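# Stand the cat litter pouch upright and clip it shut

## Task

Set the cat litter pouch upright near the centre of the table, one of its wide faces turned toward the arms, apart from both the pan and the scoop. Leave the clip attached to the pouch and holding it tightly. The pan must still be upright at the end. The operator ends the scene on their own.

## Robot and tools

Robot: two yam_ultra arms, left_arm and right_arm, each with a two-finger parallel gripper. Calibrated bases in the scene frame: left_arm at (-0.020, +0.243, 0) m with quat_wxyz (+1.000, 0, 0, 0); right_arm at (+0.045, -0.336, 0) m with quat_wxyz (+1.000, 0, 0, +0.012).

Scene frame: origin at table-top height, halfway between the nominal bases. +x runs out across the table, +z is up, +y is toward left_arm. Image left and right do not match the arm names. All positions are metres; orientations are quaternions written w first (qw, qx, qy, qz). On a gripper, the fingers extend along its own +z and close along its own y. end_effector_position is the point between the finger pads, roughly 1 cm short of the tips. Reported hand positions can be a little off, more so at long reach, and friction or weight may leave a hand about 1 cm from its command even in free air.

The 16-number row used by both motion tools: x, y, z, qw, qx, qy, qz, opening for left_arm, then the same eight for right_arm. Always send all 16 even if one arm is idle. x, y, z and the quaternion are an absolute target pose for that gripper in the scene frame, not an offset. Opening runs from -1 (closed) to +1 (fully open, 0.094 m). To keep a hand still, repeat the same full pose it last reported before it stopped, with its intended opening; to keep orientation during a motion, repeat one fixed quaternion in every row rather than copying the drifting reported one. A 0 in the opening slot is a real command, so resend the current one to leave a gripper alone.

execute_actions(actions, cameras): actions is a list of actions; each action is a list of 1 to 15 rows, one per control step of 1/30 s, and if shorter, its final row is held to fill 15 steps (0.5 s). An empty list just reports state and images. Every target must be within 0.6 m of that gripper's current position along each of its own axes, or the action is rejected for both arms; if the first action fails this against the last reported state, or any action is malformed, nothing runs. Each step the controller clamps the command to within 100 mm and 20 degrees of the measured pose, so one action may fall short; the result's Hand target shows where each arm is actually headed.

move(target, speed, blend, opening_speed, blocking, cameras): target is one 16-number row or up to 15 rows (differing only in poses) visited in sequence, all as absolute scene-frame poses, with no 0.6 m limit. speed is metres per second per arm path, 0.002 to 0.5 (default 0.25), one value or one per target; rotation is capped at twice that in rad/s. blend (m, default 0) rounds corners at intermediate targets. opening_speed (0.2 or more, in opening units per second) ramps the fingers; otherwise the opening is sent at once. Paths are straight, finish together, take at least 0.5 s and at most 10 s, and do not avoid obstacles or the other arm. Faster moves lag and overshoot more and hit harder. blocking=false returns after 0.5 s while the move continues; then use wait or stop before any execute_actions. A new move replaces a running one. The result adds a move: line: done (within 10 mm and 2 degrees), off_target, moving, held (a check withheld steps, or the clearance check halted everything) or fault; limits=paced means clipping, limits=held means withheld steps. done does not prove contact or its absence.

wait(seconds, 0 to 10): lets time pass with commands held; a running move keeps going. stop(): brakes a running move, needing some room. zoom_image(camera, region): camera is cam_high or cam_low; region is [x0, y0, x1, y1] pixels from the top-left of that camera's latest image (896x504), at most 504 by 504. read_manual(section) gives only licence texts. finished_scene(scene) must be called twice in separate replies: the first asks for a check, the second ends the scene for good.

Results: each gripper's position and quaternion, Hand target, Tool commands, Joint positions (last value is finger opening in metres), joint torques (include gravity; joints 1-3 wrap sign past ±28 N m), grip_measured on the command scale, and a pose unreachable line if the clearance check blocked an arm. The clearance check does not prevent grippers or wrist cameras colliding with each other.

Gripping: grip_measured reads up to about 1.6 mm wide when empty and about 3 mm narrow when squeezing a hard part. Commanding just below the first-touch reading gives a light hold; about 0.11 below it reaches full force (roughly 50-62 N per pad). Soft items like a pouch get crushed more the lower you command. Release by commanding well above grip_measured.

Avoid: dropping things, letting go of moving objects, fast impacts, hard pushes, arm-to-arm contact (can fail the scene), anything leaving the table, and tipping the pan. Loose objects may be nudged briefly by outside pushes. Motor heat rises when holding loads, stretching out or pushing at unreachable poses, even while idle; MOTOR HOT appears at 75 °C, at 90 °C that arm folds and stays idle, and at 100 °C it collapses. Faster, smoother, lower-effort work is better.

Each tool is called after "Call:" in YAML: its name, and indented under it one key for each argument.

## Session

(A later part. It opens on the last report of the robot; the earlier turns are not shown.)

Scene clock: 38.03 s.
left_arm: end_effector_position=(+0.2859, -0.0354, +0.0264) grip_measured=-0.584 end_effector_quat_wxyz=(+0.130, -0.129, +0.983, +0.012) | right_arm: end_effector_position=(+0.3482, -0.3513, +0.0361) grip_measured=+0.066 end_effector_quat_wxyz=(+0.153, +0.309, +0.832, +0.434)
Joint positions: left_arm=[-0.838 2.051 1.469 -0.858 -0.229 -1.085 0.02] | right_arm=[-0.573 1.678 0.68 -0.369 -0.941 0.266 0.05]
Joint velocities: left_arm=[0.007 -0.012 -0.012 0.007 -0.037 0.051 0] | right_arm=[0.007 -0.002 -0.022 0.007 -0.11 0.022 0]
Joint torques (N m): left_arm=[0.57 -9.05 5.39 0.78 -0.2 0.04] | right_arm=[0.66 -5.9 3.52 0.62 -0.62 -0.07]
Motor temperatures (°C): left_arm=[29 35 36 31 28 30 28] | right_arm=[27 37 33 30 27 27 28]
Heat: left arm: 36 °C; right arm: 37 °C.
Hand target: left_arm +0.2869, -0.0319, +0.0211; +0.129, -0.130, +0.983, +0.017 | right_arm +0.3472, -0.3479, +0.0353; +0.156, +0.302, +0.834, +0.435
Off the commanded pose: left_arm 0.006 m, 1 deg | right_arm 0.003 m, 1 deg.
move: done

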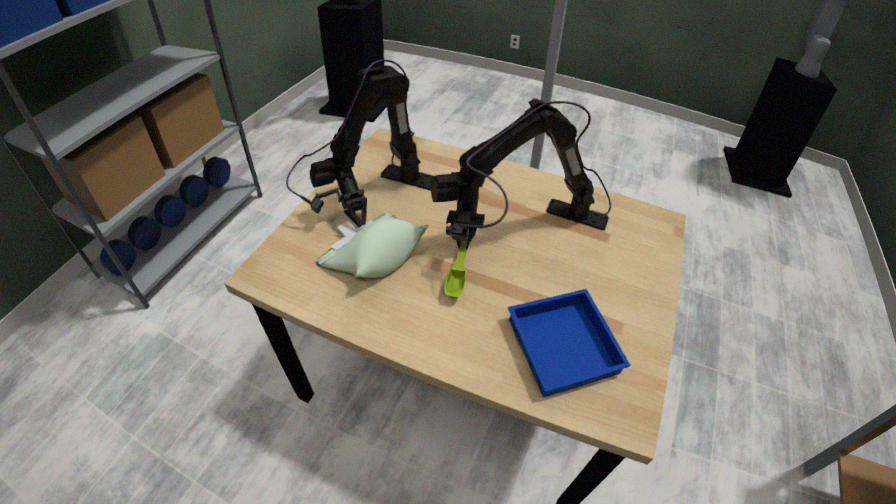

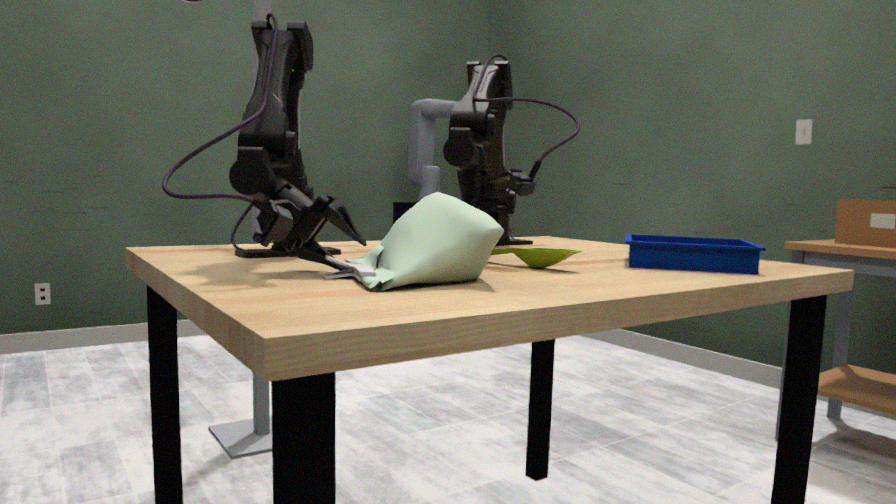

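Call:
move:
  target:
    - [0.287, -0.032, 0.021, 0.1294, -0.1295, 0.983, 0.017, -0.70, 0.335, -0.345, 0.037, 0.17101, 0.2962, 0.8138, 0.46985, 0.064]
    - [0.287, -0.032, 0.021, 0.1294, -0.1295, 0.983, 0.017, -0.70, 0.341, -0.338, 0.0322, 0.17101, 0.2962, 0.8138, 0.46985, 0.064]
  speed: 0.04
  opening_speed: 0.4
  blend: 0.003

Call:
zoom_image:
  camera: "cam_high"
  region: [330, 195, 390, 245]

Call:
zoom_image:
  camera: "cam_low"
  region: [310, 230, 390, 290]

Scene clock: 42.27 s.
left_arm: end_effector_position=(+0.2859, -0.0354, +0.0264) grip_measured=-0.584 end_effector_quat_wxyz=(+0.130, -0.129, +0.983, +0.012) | right_arm: end_effector_position=(+0.3416, -0.3438, +0.0349) grip_measured=+0.066 end_effector_quat_wxyz=(+0.170, +0.306, +0.812, +0.467)
Joint positions: left_arm=[-0.838 2.051 1.469 -0.858 -0.229 -1.085 0.02] | right_arm=[-0.594 1.678 0.599 -0.259 -1.024 0.281 0.05]
Joint velocities: left_arm=[-0.007 -0.017 0.007 -0.007 -0.081 -0.022 -0.002] | right_arm=[-0.002 0.002 -0.017 -0.022 0.007 0.066 0]
Joint torques (N m): left_arm=[0.36 -9.07 5.26 0.79 -0.17 0.03] | right_arm=[1.32 -4.88 3.25 0.79 -0.67 -0.12]
Motor temperatures (°C): left_arm=[29 35 36 31 28 30 28] | right_arm=[27 37 33 30 27 27 28]
Heat: left arm: 36 °C; right arm: 37 °C.
Hand target: left_arm +0.2869, -0.0320, +0.0211; +0.129, -0.130, +0.983, +0.017 | right_arm +0.3407, -0.3381, +0.0324; +0.170, +0.296, +0.814, +0.470
Off the commanded pose: left_arm 0.006 m, 1 deg | right_arm 0.006 m, 1 deg.
move: done

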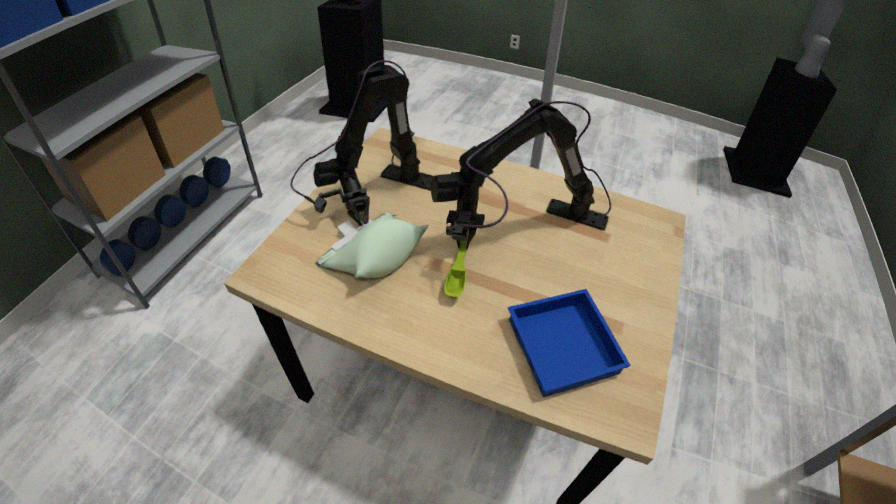

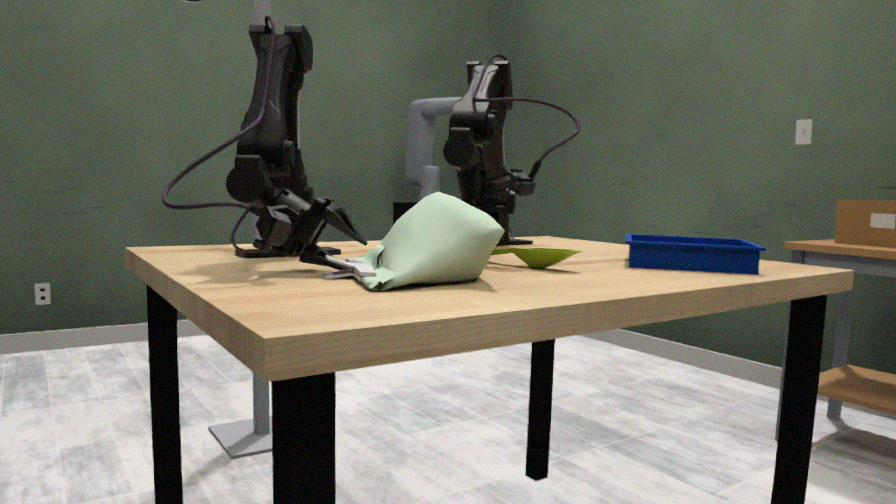

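Scaled by 8.400.

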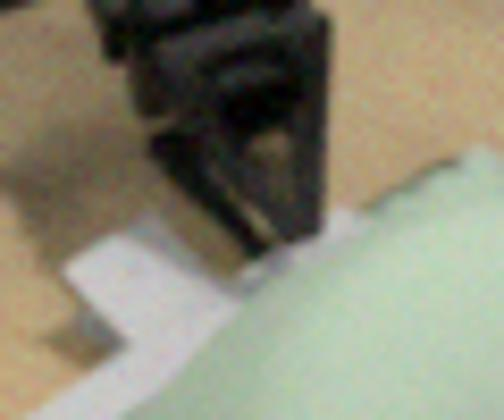

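Scaled by 6.300.

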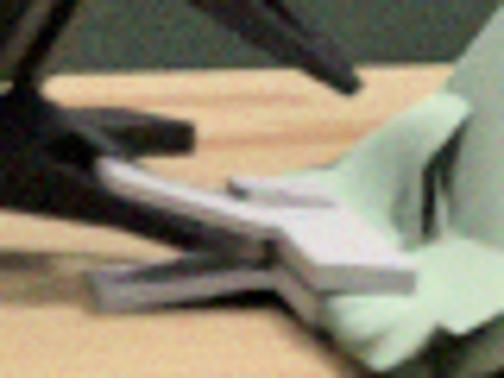

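Call:
move:
  target: [0.287, -0.032, 0.021, 0.1294, -0.1295, 0.983, 0.017, -0.70, 0.355, -0.3215, 0.0312, 0.17101, 0.2962, 0.8138, 0.46985, 0.064]
  speed: 0.03

Call:
zoom_image:
  camera: "cam_high"
  region: [330, 195, 390, 245]

Call:
zoom_image:
  camera: "cam_low"
  region: [310, 220, 400, 290]

Scene clock: 44.13 s.
left_arm: end_effector_position=(+0.2859, -0.0354, +0.0264) grip_measured=-0.584 end_effector_quat_wxyz=(+0.130, -0.129, +0.983, +0.012) | right_arm: end_effector_position=(+0.3562, -0.3281, +0.0354) grip_measured=+0.066 end_effector_quat_wxyz=(+0.170, +0.306, +0.809, +0.472)
Joint positions: left_arm=[-0.838 2.051 1.469 -0.858 -0.229 -1.085 0.02] | right_arm=[-0.509 1.678 0.575 -0.098 -1.009 0.445 0.05]
Joint velocities: left_arm=[-0.012 -0.007 0.012 0.007 0.007 -0.081 0] | right_arm=[-0.007 0.002 -0.002 -0.051 -0.066 -0.022 -0.001]
Joint torques (N m): left_arm=[0.62 -8.95 5.24 0.75 -0.19 0.08] | right_arm=[2.03 -4.96 3.25 1 -0.5 -0.03]
Motor temperatures (°C): left_arm=[29 36 36 31 28 30 29] | right_arm=[27 37 33 30 27 27 28]
Heat: left arm: 36 °C; right arm: 37 °C.
Hand target: left_arm +0.2869, -0.0320, +0.0211; +0.129, -0.130, +0.983, +0.017 | right_arm +0.3549, -0.3212, +0.0315; +0.169, +0.295, +0.814, +0.471
Off the commanded pose: left_arm 0.006 m, 1 deg | right_arm 0.008 m, 1 deg.
move: done

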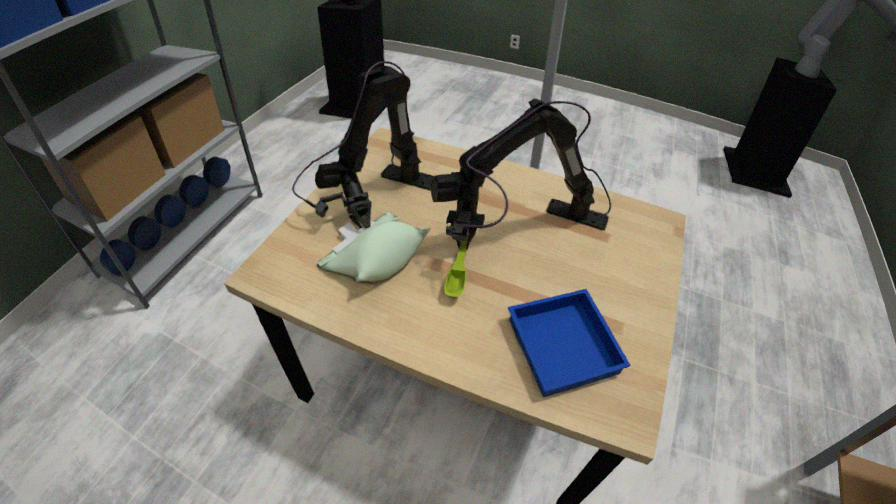

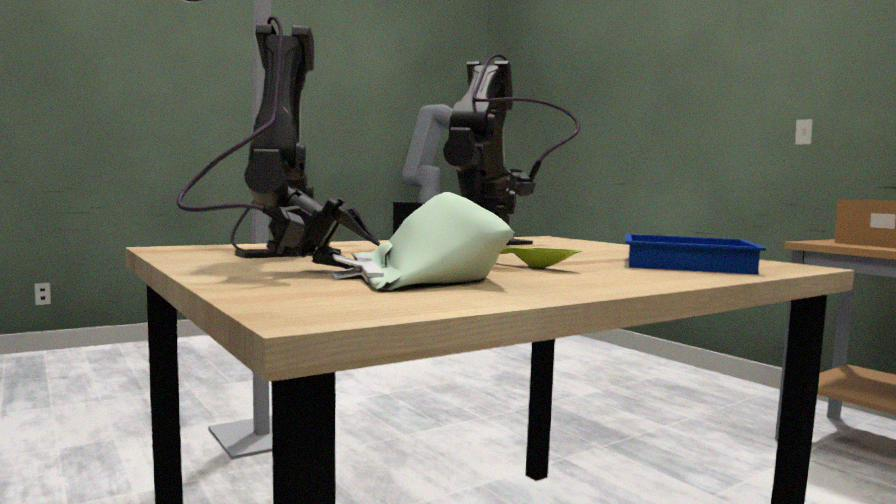

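Scaled by 8.400.

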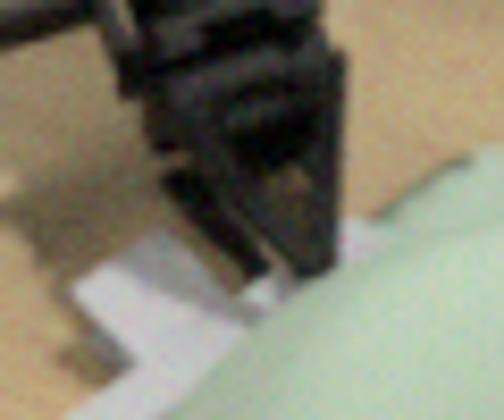

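Scaled by 5.600.

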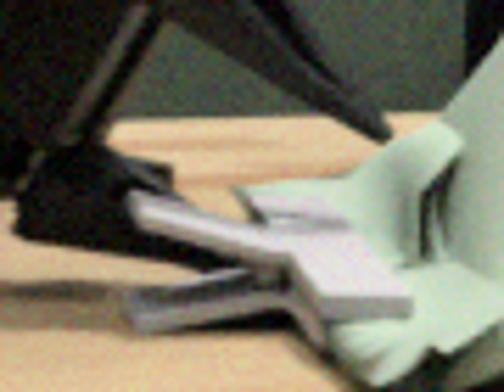

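Call:
move:
  target: [0.287, -0.032, 0.021, 0.1294, -0.1295, 0.983, 0.017, -0.70, 0.3655, -0.309, 0.0315, 0.17101, 0.2962, 0.8138, 0.46985, 0.064]
  speed: 0.03

Call:
zoom_image:
  camera: "cam_high"
  region: [330, 195, 390, 245]

Call:
zoom_image:
  camera: "cam_low"
  region: [310, 220, 400, 290]

Scene clock: 45.67 s.
left_arm: end_effector_position=(+0.2859, -0.0354, +0.0264) grip_measured=-0.584 end_effector_quat_wxyz=(+0.130, -0.129, +0.983, +0.012) | right_arm: end_effector_position=(+0.3667, -0.3157, +0.0359) grip_measured=+0.066 end_effector_quat_wxyz=(+0.171, +0.306, +0.810, +0.471)
Joint positions: left_arm=[-0.838 2.051 1.469 -0.858 -0.229 -1.085 0.02] | right_arm=[-0.442 1.678 0.564 0.008 -0.979 0.555 0.05]
Joint velocities: left_arm=[-0.012 -0.022 0.002 -0.022 -0.095 -0.022 0] | right_arm=[-0.002 0.007 -0.002 -0.007 -0.022 -0.022 0]
Joint torques (N m): left_arm=[0.59 -9.06 5.31 0.72 -0.19 0.04] | right_arm=[2.02 -4.82 3.52 1.12 -0.43 -0.05]
Motor temperatures (°C): left_arm=[29 36 36 31 28 30 29] | right_arm=[27 37 33 30 27 27 28]
Heat: left arm: 36 °C; right arm: 37 °C.
Hand target: left_arm +0.2869, -0.0320, +0.0211; +0.129, -0.130, +0.983, +0.017 | right_arm +0.3654, -0.3087, +0.0318; +0.170, +0.295, +0.814, +0.470
Off the commanded pose: left_arm 0.006 m, 1 deg | right_arm 0.008 m, 1 deg.
move: done

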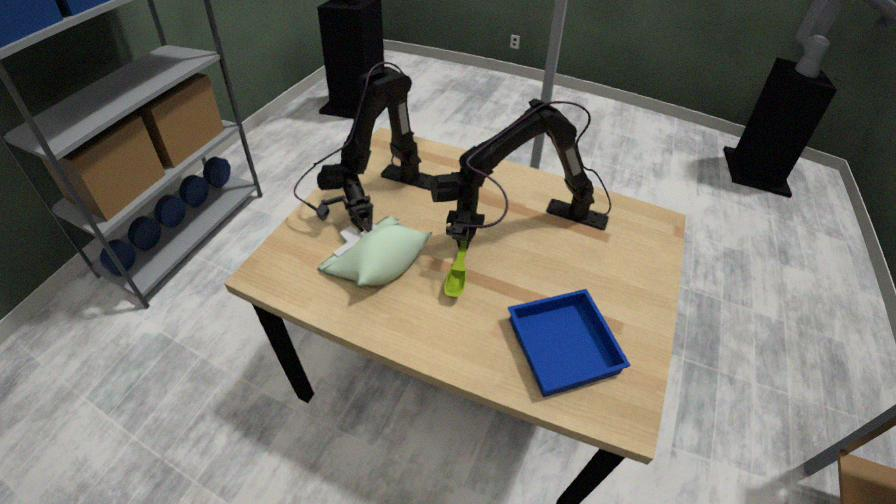

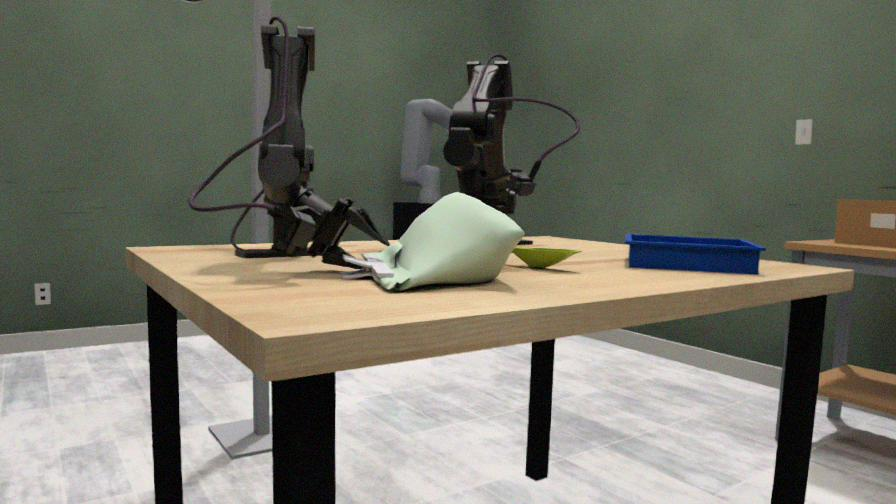

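Scaled by 8.400.

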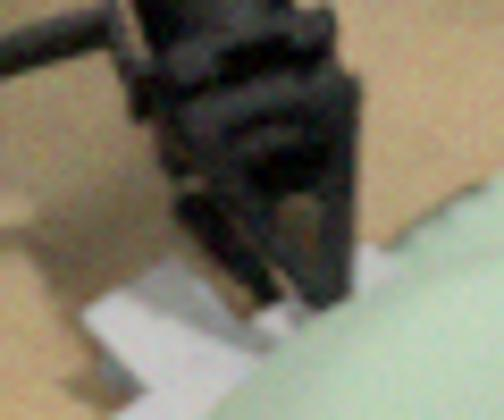

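Scaled by 5.600.

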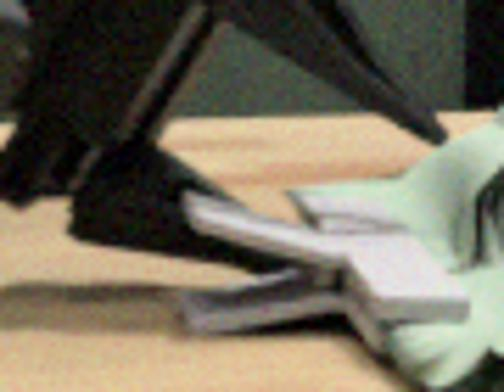

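Call:
zoom_image:
  camera: "cam_low"
  region: [335, 240, 399, 280]

Call:
zoom_image:
  camera: "cam_high"
  region: [340, 210, 390, 250]

Scaled by 7.875.

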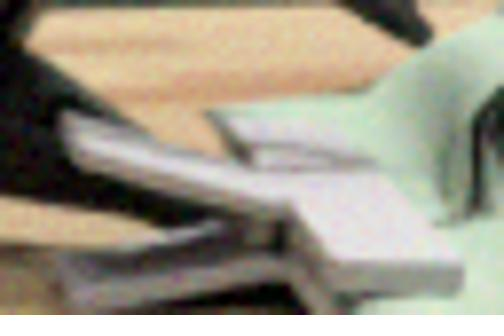

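Scaled by 10.080.

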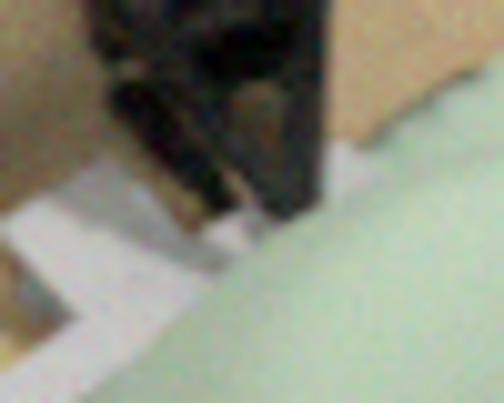

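Call:
move:
  target: [0.287, -0.032, 0.021, 0.1294, -0.1295, 0.983, 0.017, -0.70, 0.367, -0.307, 0.058, 0.19618, 0.28017, 0.76975, 0.53899, 0.064]
  speed: 0.05

Call:
zoom_image:
  camera: "cam_low"
  region: [310, 210, 430, 300]

Call:
zoom_image:
  camera: "cam_high"
  region: [310, 190, 440, 300]

Scene clock: 49.40 s.
left_arm: end_effector_position=(+0.2859, -0.0354, +0.0264) grip_measured=-0.584 end_effector_quat_wxyz=(+0.130, -0.129, +0.983, +0.012) | right_arm: end_effector_position=(+0.3673, -0.3120, +0.0501) grip_measured=+0.066 end_effector_quat_wxyz=(+0.190, +0.297, +0.779, +0.519)
Joint positions: left_arm=[-0.838 2.051 1.469 -0.858 -0.229 -1.085 0.02] | right_arm=[-0.464 1.678 0.507 0.173 -1.089 0.642 0.05]
Joint velocities: left_arm=[-0.007 -0.002 0.007 -0.037 -0.081 -0.037 0] | right_arm=[0.007 -0.017 -0.012 -0.081 0.037 0.007 0]
Joint torques (N m): left_arm=[0.4 -9.14 5.49 0.75 -0.22 0.05] | right_arm=[-0.28 -5.79 3.49 1.29 -1.19 -0.06]
Motor temperatures (°C): left_arm=[29 36 36 31 28 30 29] | right_arm=[27 36 33 31 27 27 28]
Heat: left arm: 36 °C; right arm: 36 °C.
Hand target: left_arm +0.2869, -0.0320, +0.0211; +0.129, -0.130, +0.983, +0.017 | right_arm +0.3659, -0.3072, +0.0578; +0.194, +0.279, +0.771, +0.538
Off the commanded pose: left_arm 0.006 m, 1 deg | right_arm 0.009 m, 3 deg.
move: off_target (right_arm)

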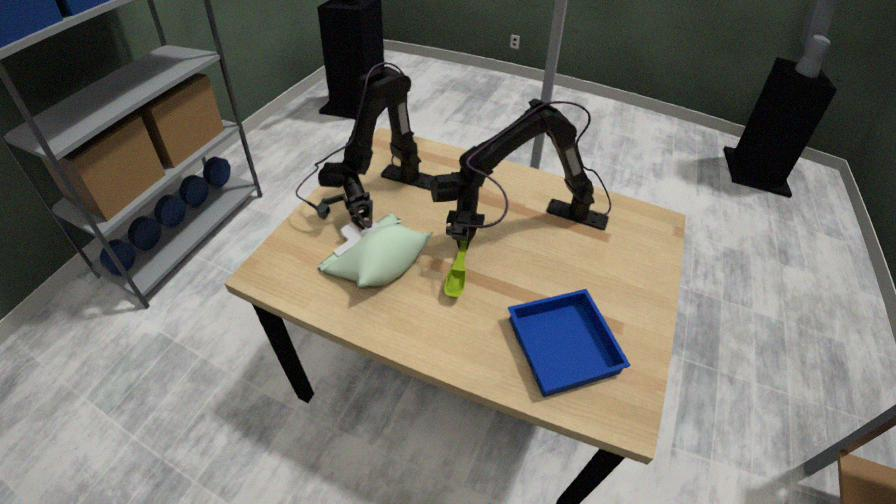

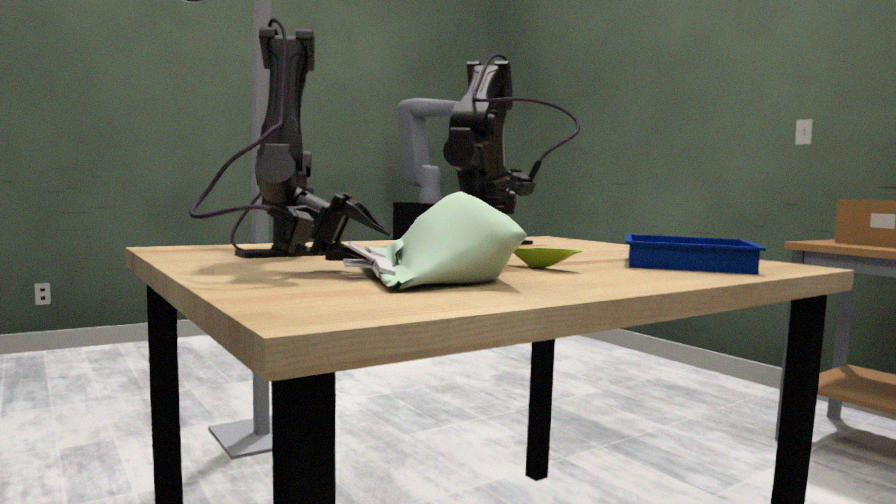

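Scaled by 4.200.

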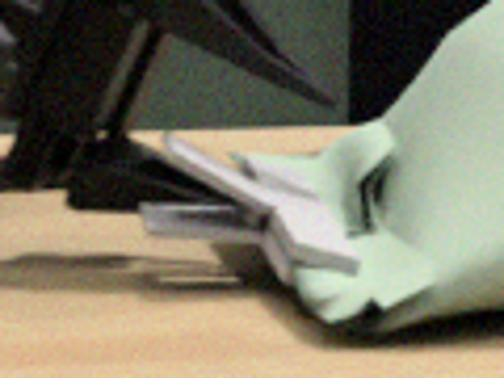

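Scaled by 3.877.

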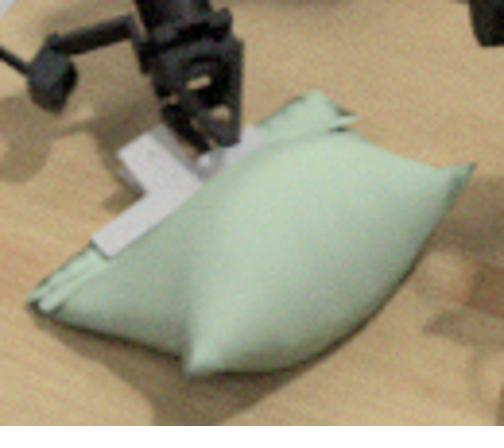

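Call:
move:
  target: [0.287, -0.032, 0.07, 0.1294, -0.1295, 0.983, 0.017, -0.75, 0.367, -0.307, 0.058, 0.19618, 0.28017, 0.76975, 0.53899, -0.4]
  speed: 0.08
  opening_speed: 0.35

Call:
zoom_image:
  camera: "cam_low"
  region: [310, 210, 430, 300]

Call:
zoom_image:
  camera: "cam_high"
  region: [310, 190, 440, 300]

Scene clock: 51.50 s.
left_arm: end_effector_position=(+0.2803, -0.0303, +0.0507) grip_measured=-0.584 end_effector_quat_wxyz=(+0.114, -0.126, +0.985, +0.033) | right_arm: end_effector_position=(+0.3672, -0.3117, +0.0503) grip_measured=-0.397 end_effector_quat_wxyz=(+0.189, +0.300, +0.777, +0.520)
Joint positions: left_arm=[-0.838 2.042 1.562 -1.014 -0.224 -1.084 0.02] | right_arm=[-0.464 1.678 0.504 0.18 -1.091 0.653 0.028]
Joint velocities: left_arm=[0.002 0.012 -0.012 0.007 -0.022 0.051 0.001] | right_arm=[-0.007 0.002 -0.012 -0.022 -0.037 0.022 0]
Joint torques (N m): left_arm=[0.55 -12.21 8.49 0.47 -0.25 0.02] | right_arm=[-0.05 -5.3 3.63 1.32 -1.04 0.01]
Motor temperatures (°C): left_arm=[29 36 36 31 28 30 29] | right_arm=[27 36 33 31 27 27 28]
Heat: left arm: 36 °C; right arm: 36 °C.
Hand target: left_arm +0.2871, -0.0322, +0.0699; +0.129, -0.130, +0.983, +0.017 | right_arm +0.3666, -0.3072, +0.0579; +0.195, +0.280, +0.771, +0.538
Off the commanded pose: left_arm 0.021 m, 3 deg | right_arm 0.009 m, 3 deg.
move: off_target (left_arm, right_arm)

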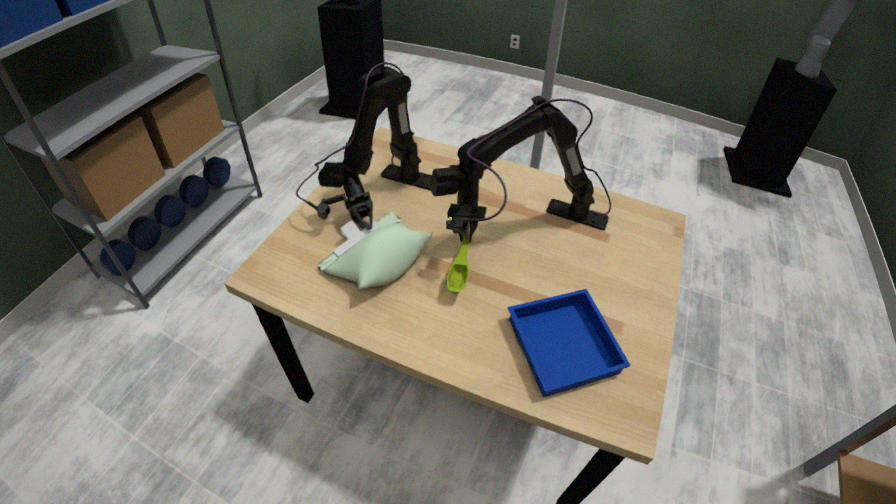

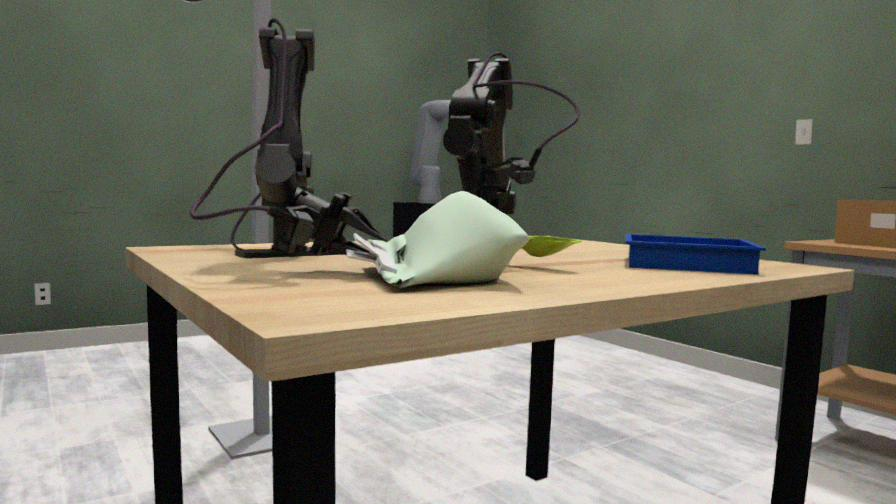

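Scaled by 4.200.

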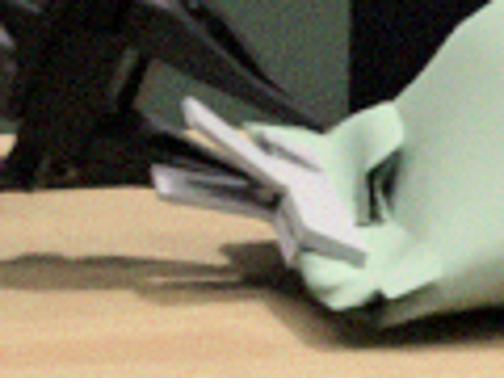

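Scaled by 3.877.

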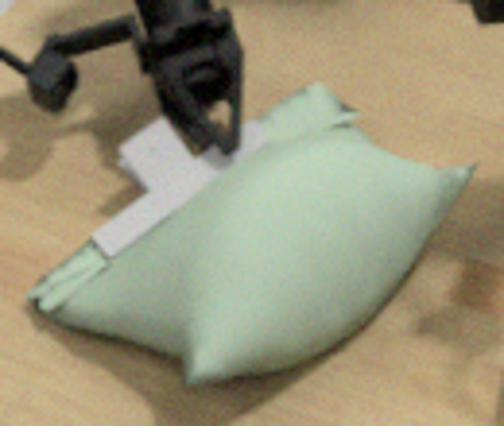

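Call:
move:
  target: [0.315, -0.030, 0.105, 0.1294, -0.1295, 0.983, 0.017, -0.75, 0.367, -0.307, 0.058, 0.19618, 0.28017, 0.76975, 0.53899, -0.62]
  speed: 0.1
  opening_speed: 0.3

Call:
zoom_image:
  camera: "cam_low"
  region: [310, 210, 430, 300]

Call:
zoom_image:
  camera: "cam_high"
  region: [310, 190, 440, 300]

Scene clock: 57.57 s.
left_arm: end_effector_position=(+0.3125, -0.0303, +0.1049) grip_measured=-0.584 end_effector_quat_wxyz=(+0.128, -0.131, +0.983, +0.011) | right_arm: end_effector_position=(+0.3673, -0.3118, +0.0503) grip_measured=-0.617 end_effector_quat_wxyz=(+0.189, +0.300, +0.777, +0.520)
Joint positions: left_arm=[-0.779 2.05 1.785 -1.165 -0.215 -1.029 0.02] | right_arm=[-0.464 1.678 0.504 0.181 -1.091 0.654 0.018]
Joint velocities: left_arm=[-0.007 0.012 0.007 0.022 0.095 -0.051 -0.001] | right_arm=[-0.007 -0.012 0.007 -0.037 -0.051 0.037 -0.001]
Joint torques (N m): left_arm=[-0.06 -8.7 8.39 0.51 -0.25 0.12] | right_arm=[-0.05 -5.53 3.73 1.27 -1.12 -0.02]
Motor temperatures (°C): left_arm=[29 38 37 31 28 30 29] | right_arm=[27 36 33 32 27 27 28]
Heat: left arm: 38 °C; right arm: 36 °C.
Hand target: left_arm +0.3153, -0.0311, +0.1045; +0.129, -0.129, +0.983, +0.015 | right_arm +0.3667, -0.3072, +0.0579; +0.195, +0.280, +0.771, +0.538
Off the commanded pose: left_arm 0.003 m, 1 deg | right_arm 0.009 m, 3 deg.
move: off_target (right_arm)

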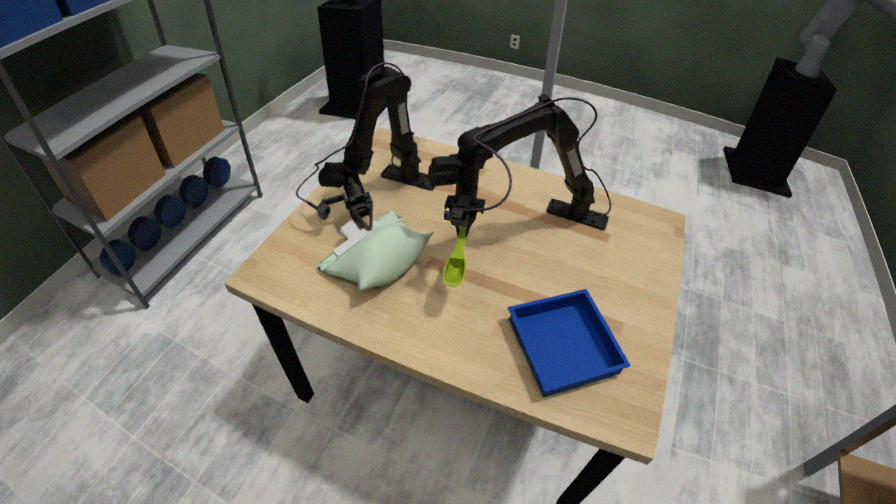

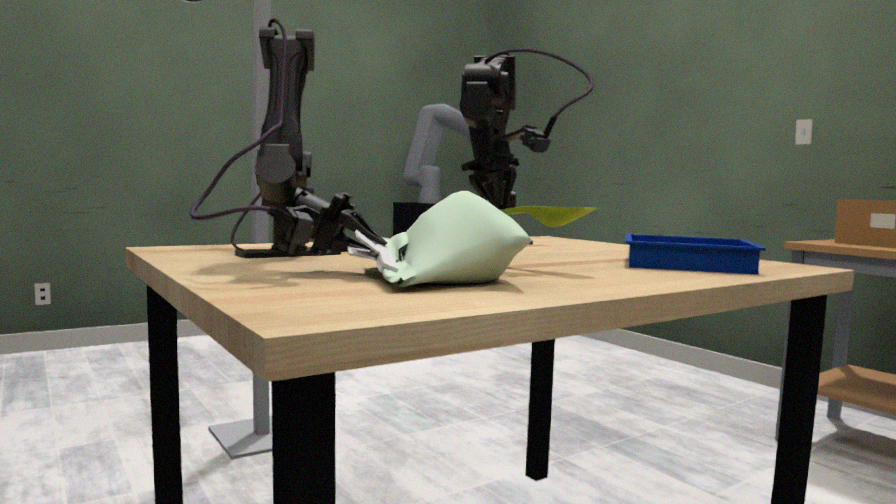

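Scaled by 4.200.

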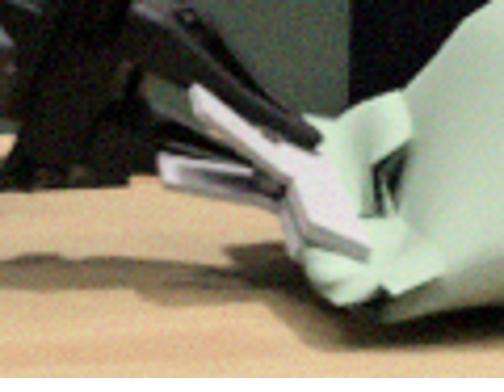

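Scaled by 3.877.

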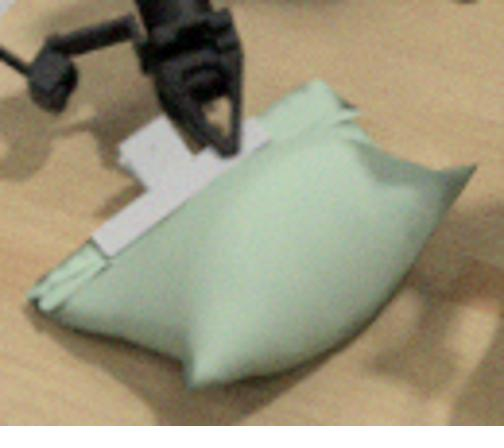

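Call:
move:
  target: [0.40, -0.030, 0.095, 0.1294, -0.1295, 0.983, 0.017, -0.75, 0.367, -0.307, 0.058, 0.19618, 0.28017, 0.76975, 0.53899, -0.76]
  speed: 0.1
  opening_speed: 0.3

Call:
move:
  target: [0.42, -0.030, 0.07, 0.1294, -0.1295, 0.983, 0.017, -0.75, 0.367, -0.307, 0.058, 0.19618, 0.28017, 0.76975, 0.53899, -0.92]
  speed: 0.08
  opening_speed: 0.3

Call:
zoom_image:
  camera: "cam_low"
  region: [310, 210, 430, 300]

Call:
zoom_image:
  camera: "cam_high"
  region: [310, 190, 500, 320]

Scene clock: 59.40 s.
left_arm: end_effector_position=(+0.3966, -0.0307, +0.0963) grip_measured=-0.584 end_effector_quat_wxyz=(+0.128, -0.131, +0.983, +0.011) | right_arm: end_effector_position=(+0.3674, -0.3118, +0.0504) grip_measured=-0.722 end_effector_quat_wxyz=(+0.189, +0.300, +0.777, +0.520)
Joint positions: left_arm=[-0.653 2.35 2.235 -1.287 -0.197 -0.902 0.02] | right_arm=[-0.464 1.678 0.504 0.182 -1.091 0.654 0.013]
Joint velocities: left_arm=[0.007 -0.007 0.002 -0.022 0.051 -0.11 0] | right_arm=[-0.017 -0.012 0.012 0.007 0.007 -0.066 0.001]
Joint torques (N m): left_arm=[0.12 -10.41 8.79 0.7 -0.19 0.04] | right_arm=[0.03 -5.35 3.59 1.28 -1.13 -0.06]
Motor temperatures (°C): left_arm=[29 38 37 31 28 30 29] | right_arm=[27 36 33 32 27 27 28]
Heat: left arm: 38 °C; right arm: 36 °C.
Hand target: left_arm +0.4000, -0.0311, +0.0942; +0.129, -0.130, +0.983, +0.015 | right_arm +0.3666, -0.3071, +0.0578; +0.195, +0.280, +0.771, +0.538
Off the commanded pose: left_arm 0.004 m, 1 deg | right_arm 0.009 m, 3 deg.
move: off_target (right_arm)

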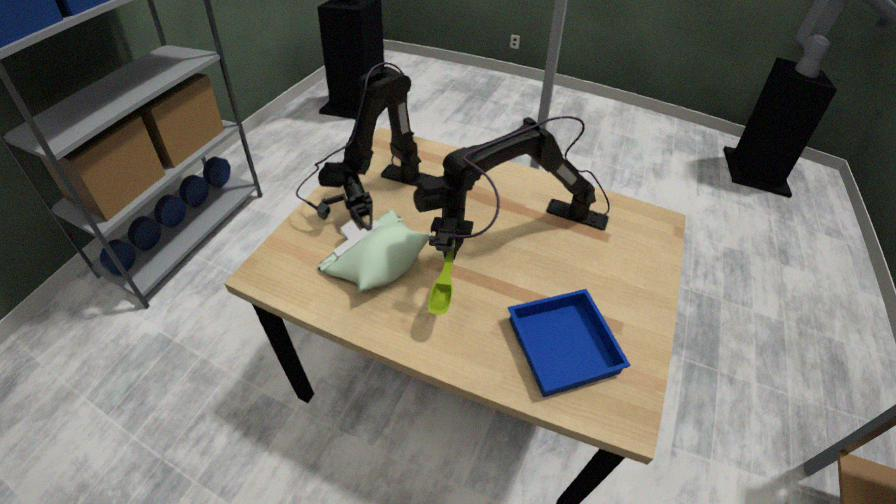

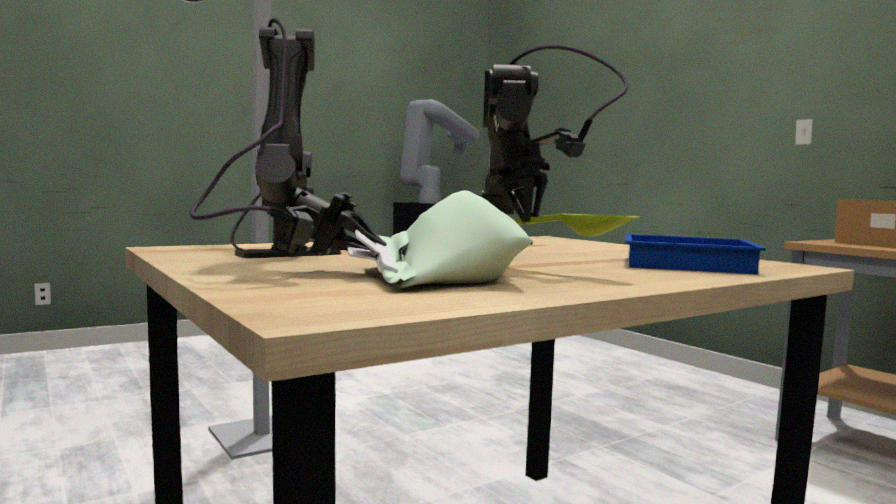

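Scene clock: 60.43 s.
left_arm: end_effector_position=(+0.4112, -0.0268, +0.0700) grip_measured=-0.584 end_effector_quat_wxyz=(+0.119, -0.130, +0.984, +0.022) | right_arm: end_effector_position=(+0.3674, -0.3118, +0.0504) grip_measured=-0.722 end_effector_quat_wxyz=(+0.189, +0.300, +0.777, +0.520)
Joint positions: left_arm=[-0.629 2.435 2.283 -1.276 -0.195 -0.876 0.02] | right_arm=[-0.464 1.678 0.504 0.182 -1.091 0.654 0.013]
Joint velocities: left_arm=[0.012 -0.002 0.007 -0.037 -0.022 -0.007 0] | right_arm=[0.007 0.012 0.007 0.022 -0.007 0.022 -0.001]
Joint torques (N m): left_arm=[0.2 -11.3 8.69 0.85 -0.17 0.06] | right_arm=[-0.24 -5.14 3.7 1.33 -1.1 -0.05]
Motor temperatures (°C): left_arm=[29 38 37 31 28 30 29] | right_arm=[27 36 33 32 27 27 28]
Heat: left arm: 38 °C; right arm: 36 °C.
Hand target: left_arm +0.4194, -0.0301, +0.0698; +0.129, -0.130, +0.983, +0.017 | right_arm +0.3666, -0.3071, +0.0578; +0.195, +0.280, +0.771, +0.538
Off the commanded pose: left_arm 0.009 m, 1 deg | right_arm 0.009 m, 3 deg.
move: off_target (right_arm)

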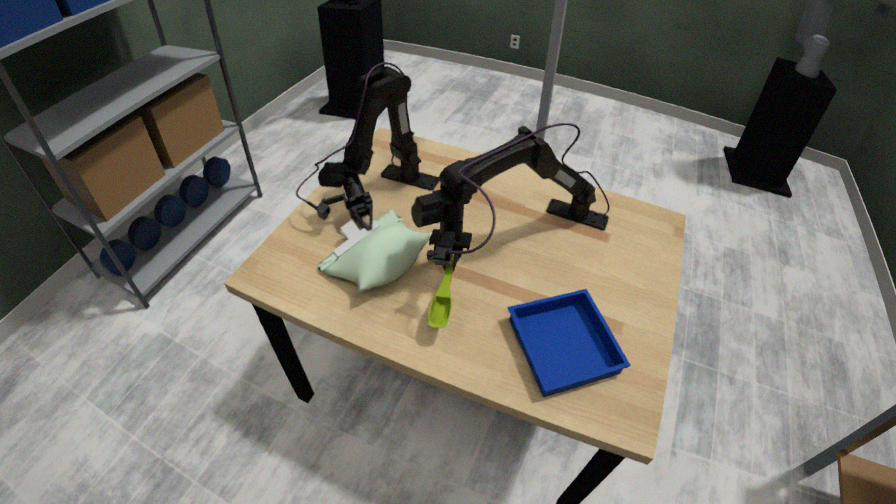

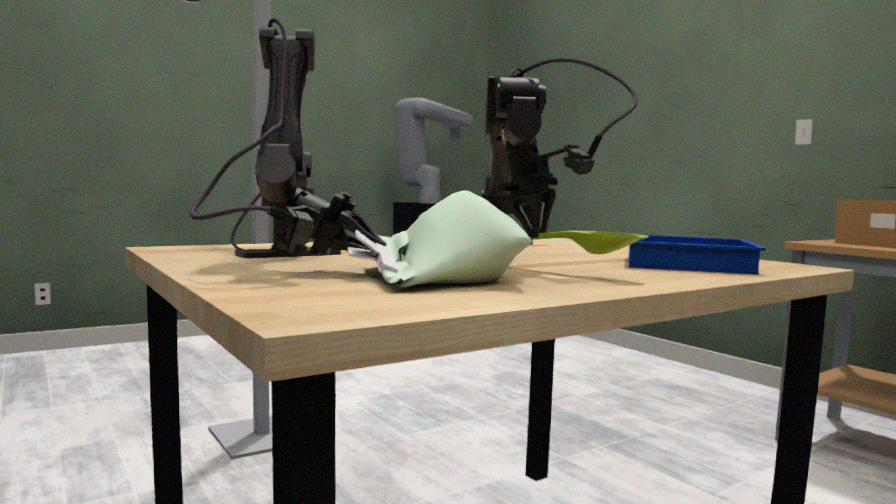

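Scaled by 4.200.

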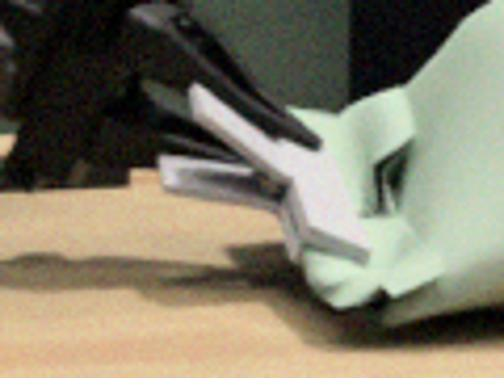

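Scaled by 2.653.

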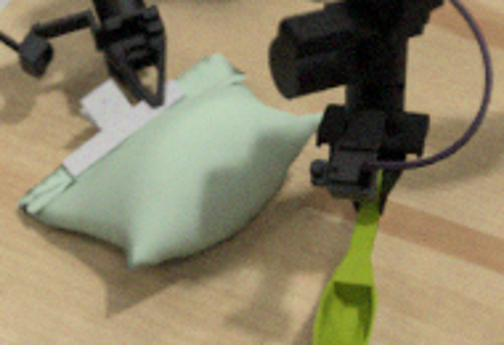

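Call:
move:
  target: [0.42, -0.030, 0.022, 0.1294, -0.1295, 0.983, 0.017, -0.75, 0.376, -0.277, 0.130, 0.2549, 0.2161, 0.8688, 0.3638, -0.92]
  speed: 0.05

Call:
zoom_image:
  camera: "cam_low"
  region: [290, 150, 560, 310]

Call:
zoom_image:
  camera: "cam_high"
  region: [310, 170, 500, 340]

Scene clock: 68.27 s.
left_arm: end_effector_position=(+0.4181, -0.0317, +0.0321) grip_measured=-0.584 end_effector_quat_wxyz=(+0.131, -0.130, +0.983, +0.011) | right_arm: end_effector_position=(+0.3643, -0.2834, +0.0988) grip_measured=-0.724 end_effector_quat_wxyz=(+0.215, +0.262, +0.875, +0.345)
Joint positions: left_arm=[-0.629 2.435 2.128 -1.087 -0.195 -0.875 0.02] | right_arm=[-0.187 1.302 0.665 -0.321 -0.613 0.618 0.013]
Joint velocities: left_arm=[0.007 -0.022 -0.012 -0.051 -0.051 -0.066 -0.001] | right_arm=[0.012 -0.022 -0.012 0.051 -0.007 -0.051 0]
Joint torques (N m): left_arm=[0.2 -11.43 5.76 0.88 -0.22 0.05] | right_arm=[1.14 -6.8 9.95 1.28 -0.76 -0.4]
Motor temperatures (°C): left_arm=[29 40 37 31 28 30 29] | right_arm=[27 36 34 33 28 27 28]
Heat: left arm: 40 °C; right arm: 36 °C.
Hand target: left_arm +0.4194, -0.0297, +0.0219; +0.129, -0.129, +0.983, +0.017 | right_arm +0.3752, -0.2753, +0.1306; +0.254, +0.217, +0.869, +0.365
Off the commanded pose: left_arm 0.010 m, 1 deg | right_arm 0.034 m, 7 deg.
move: off_target (right_arm)

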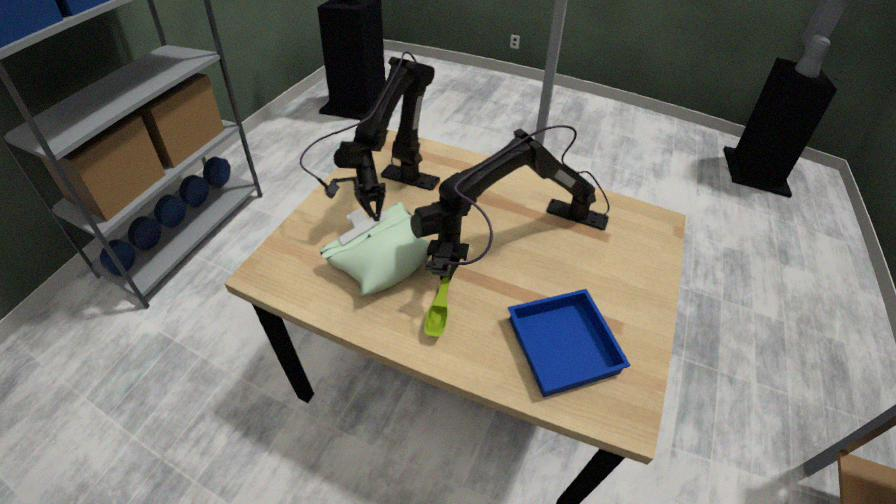

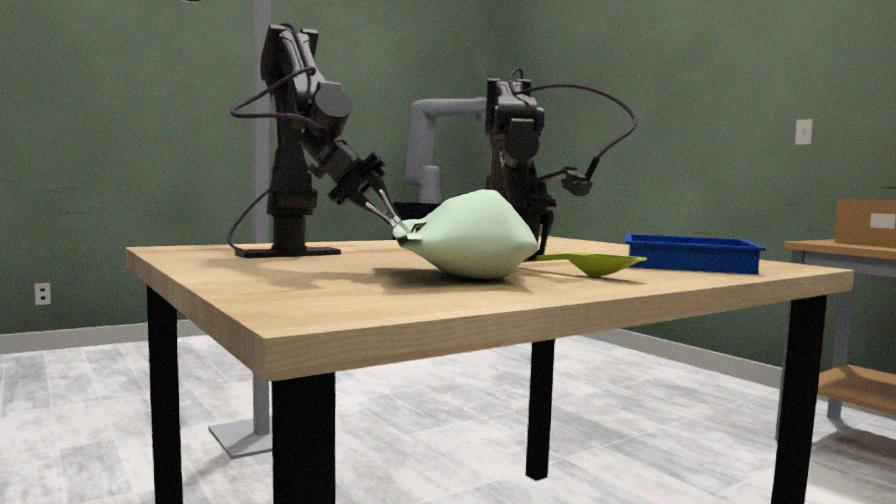

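Scaled by 1.867.

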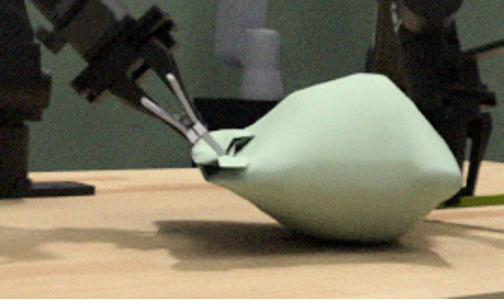

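Scaled by 2.653.

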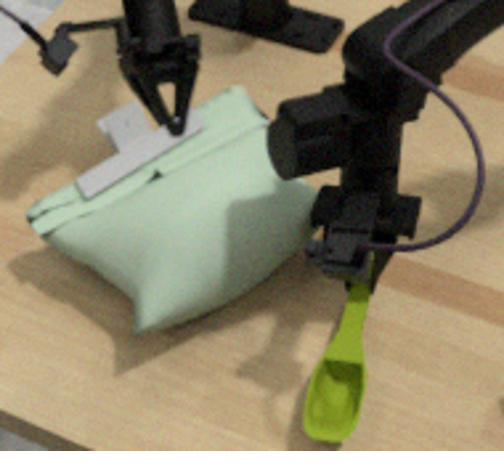

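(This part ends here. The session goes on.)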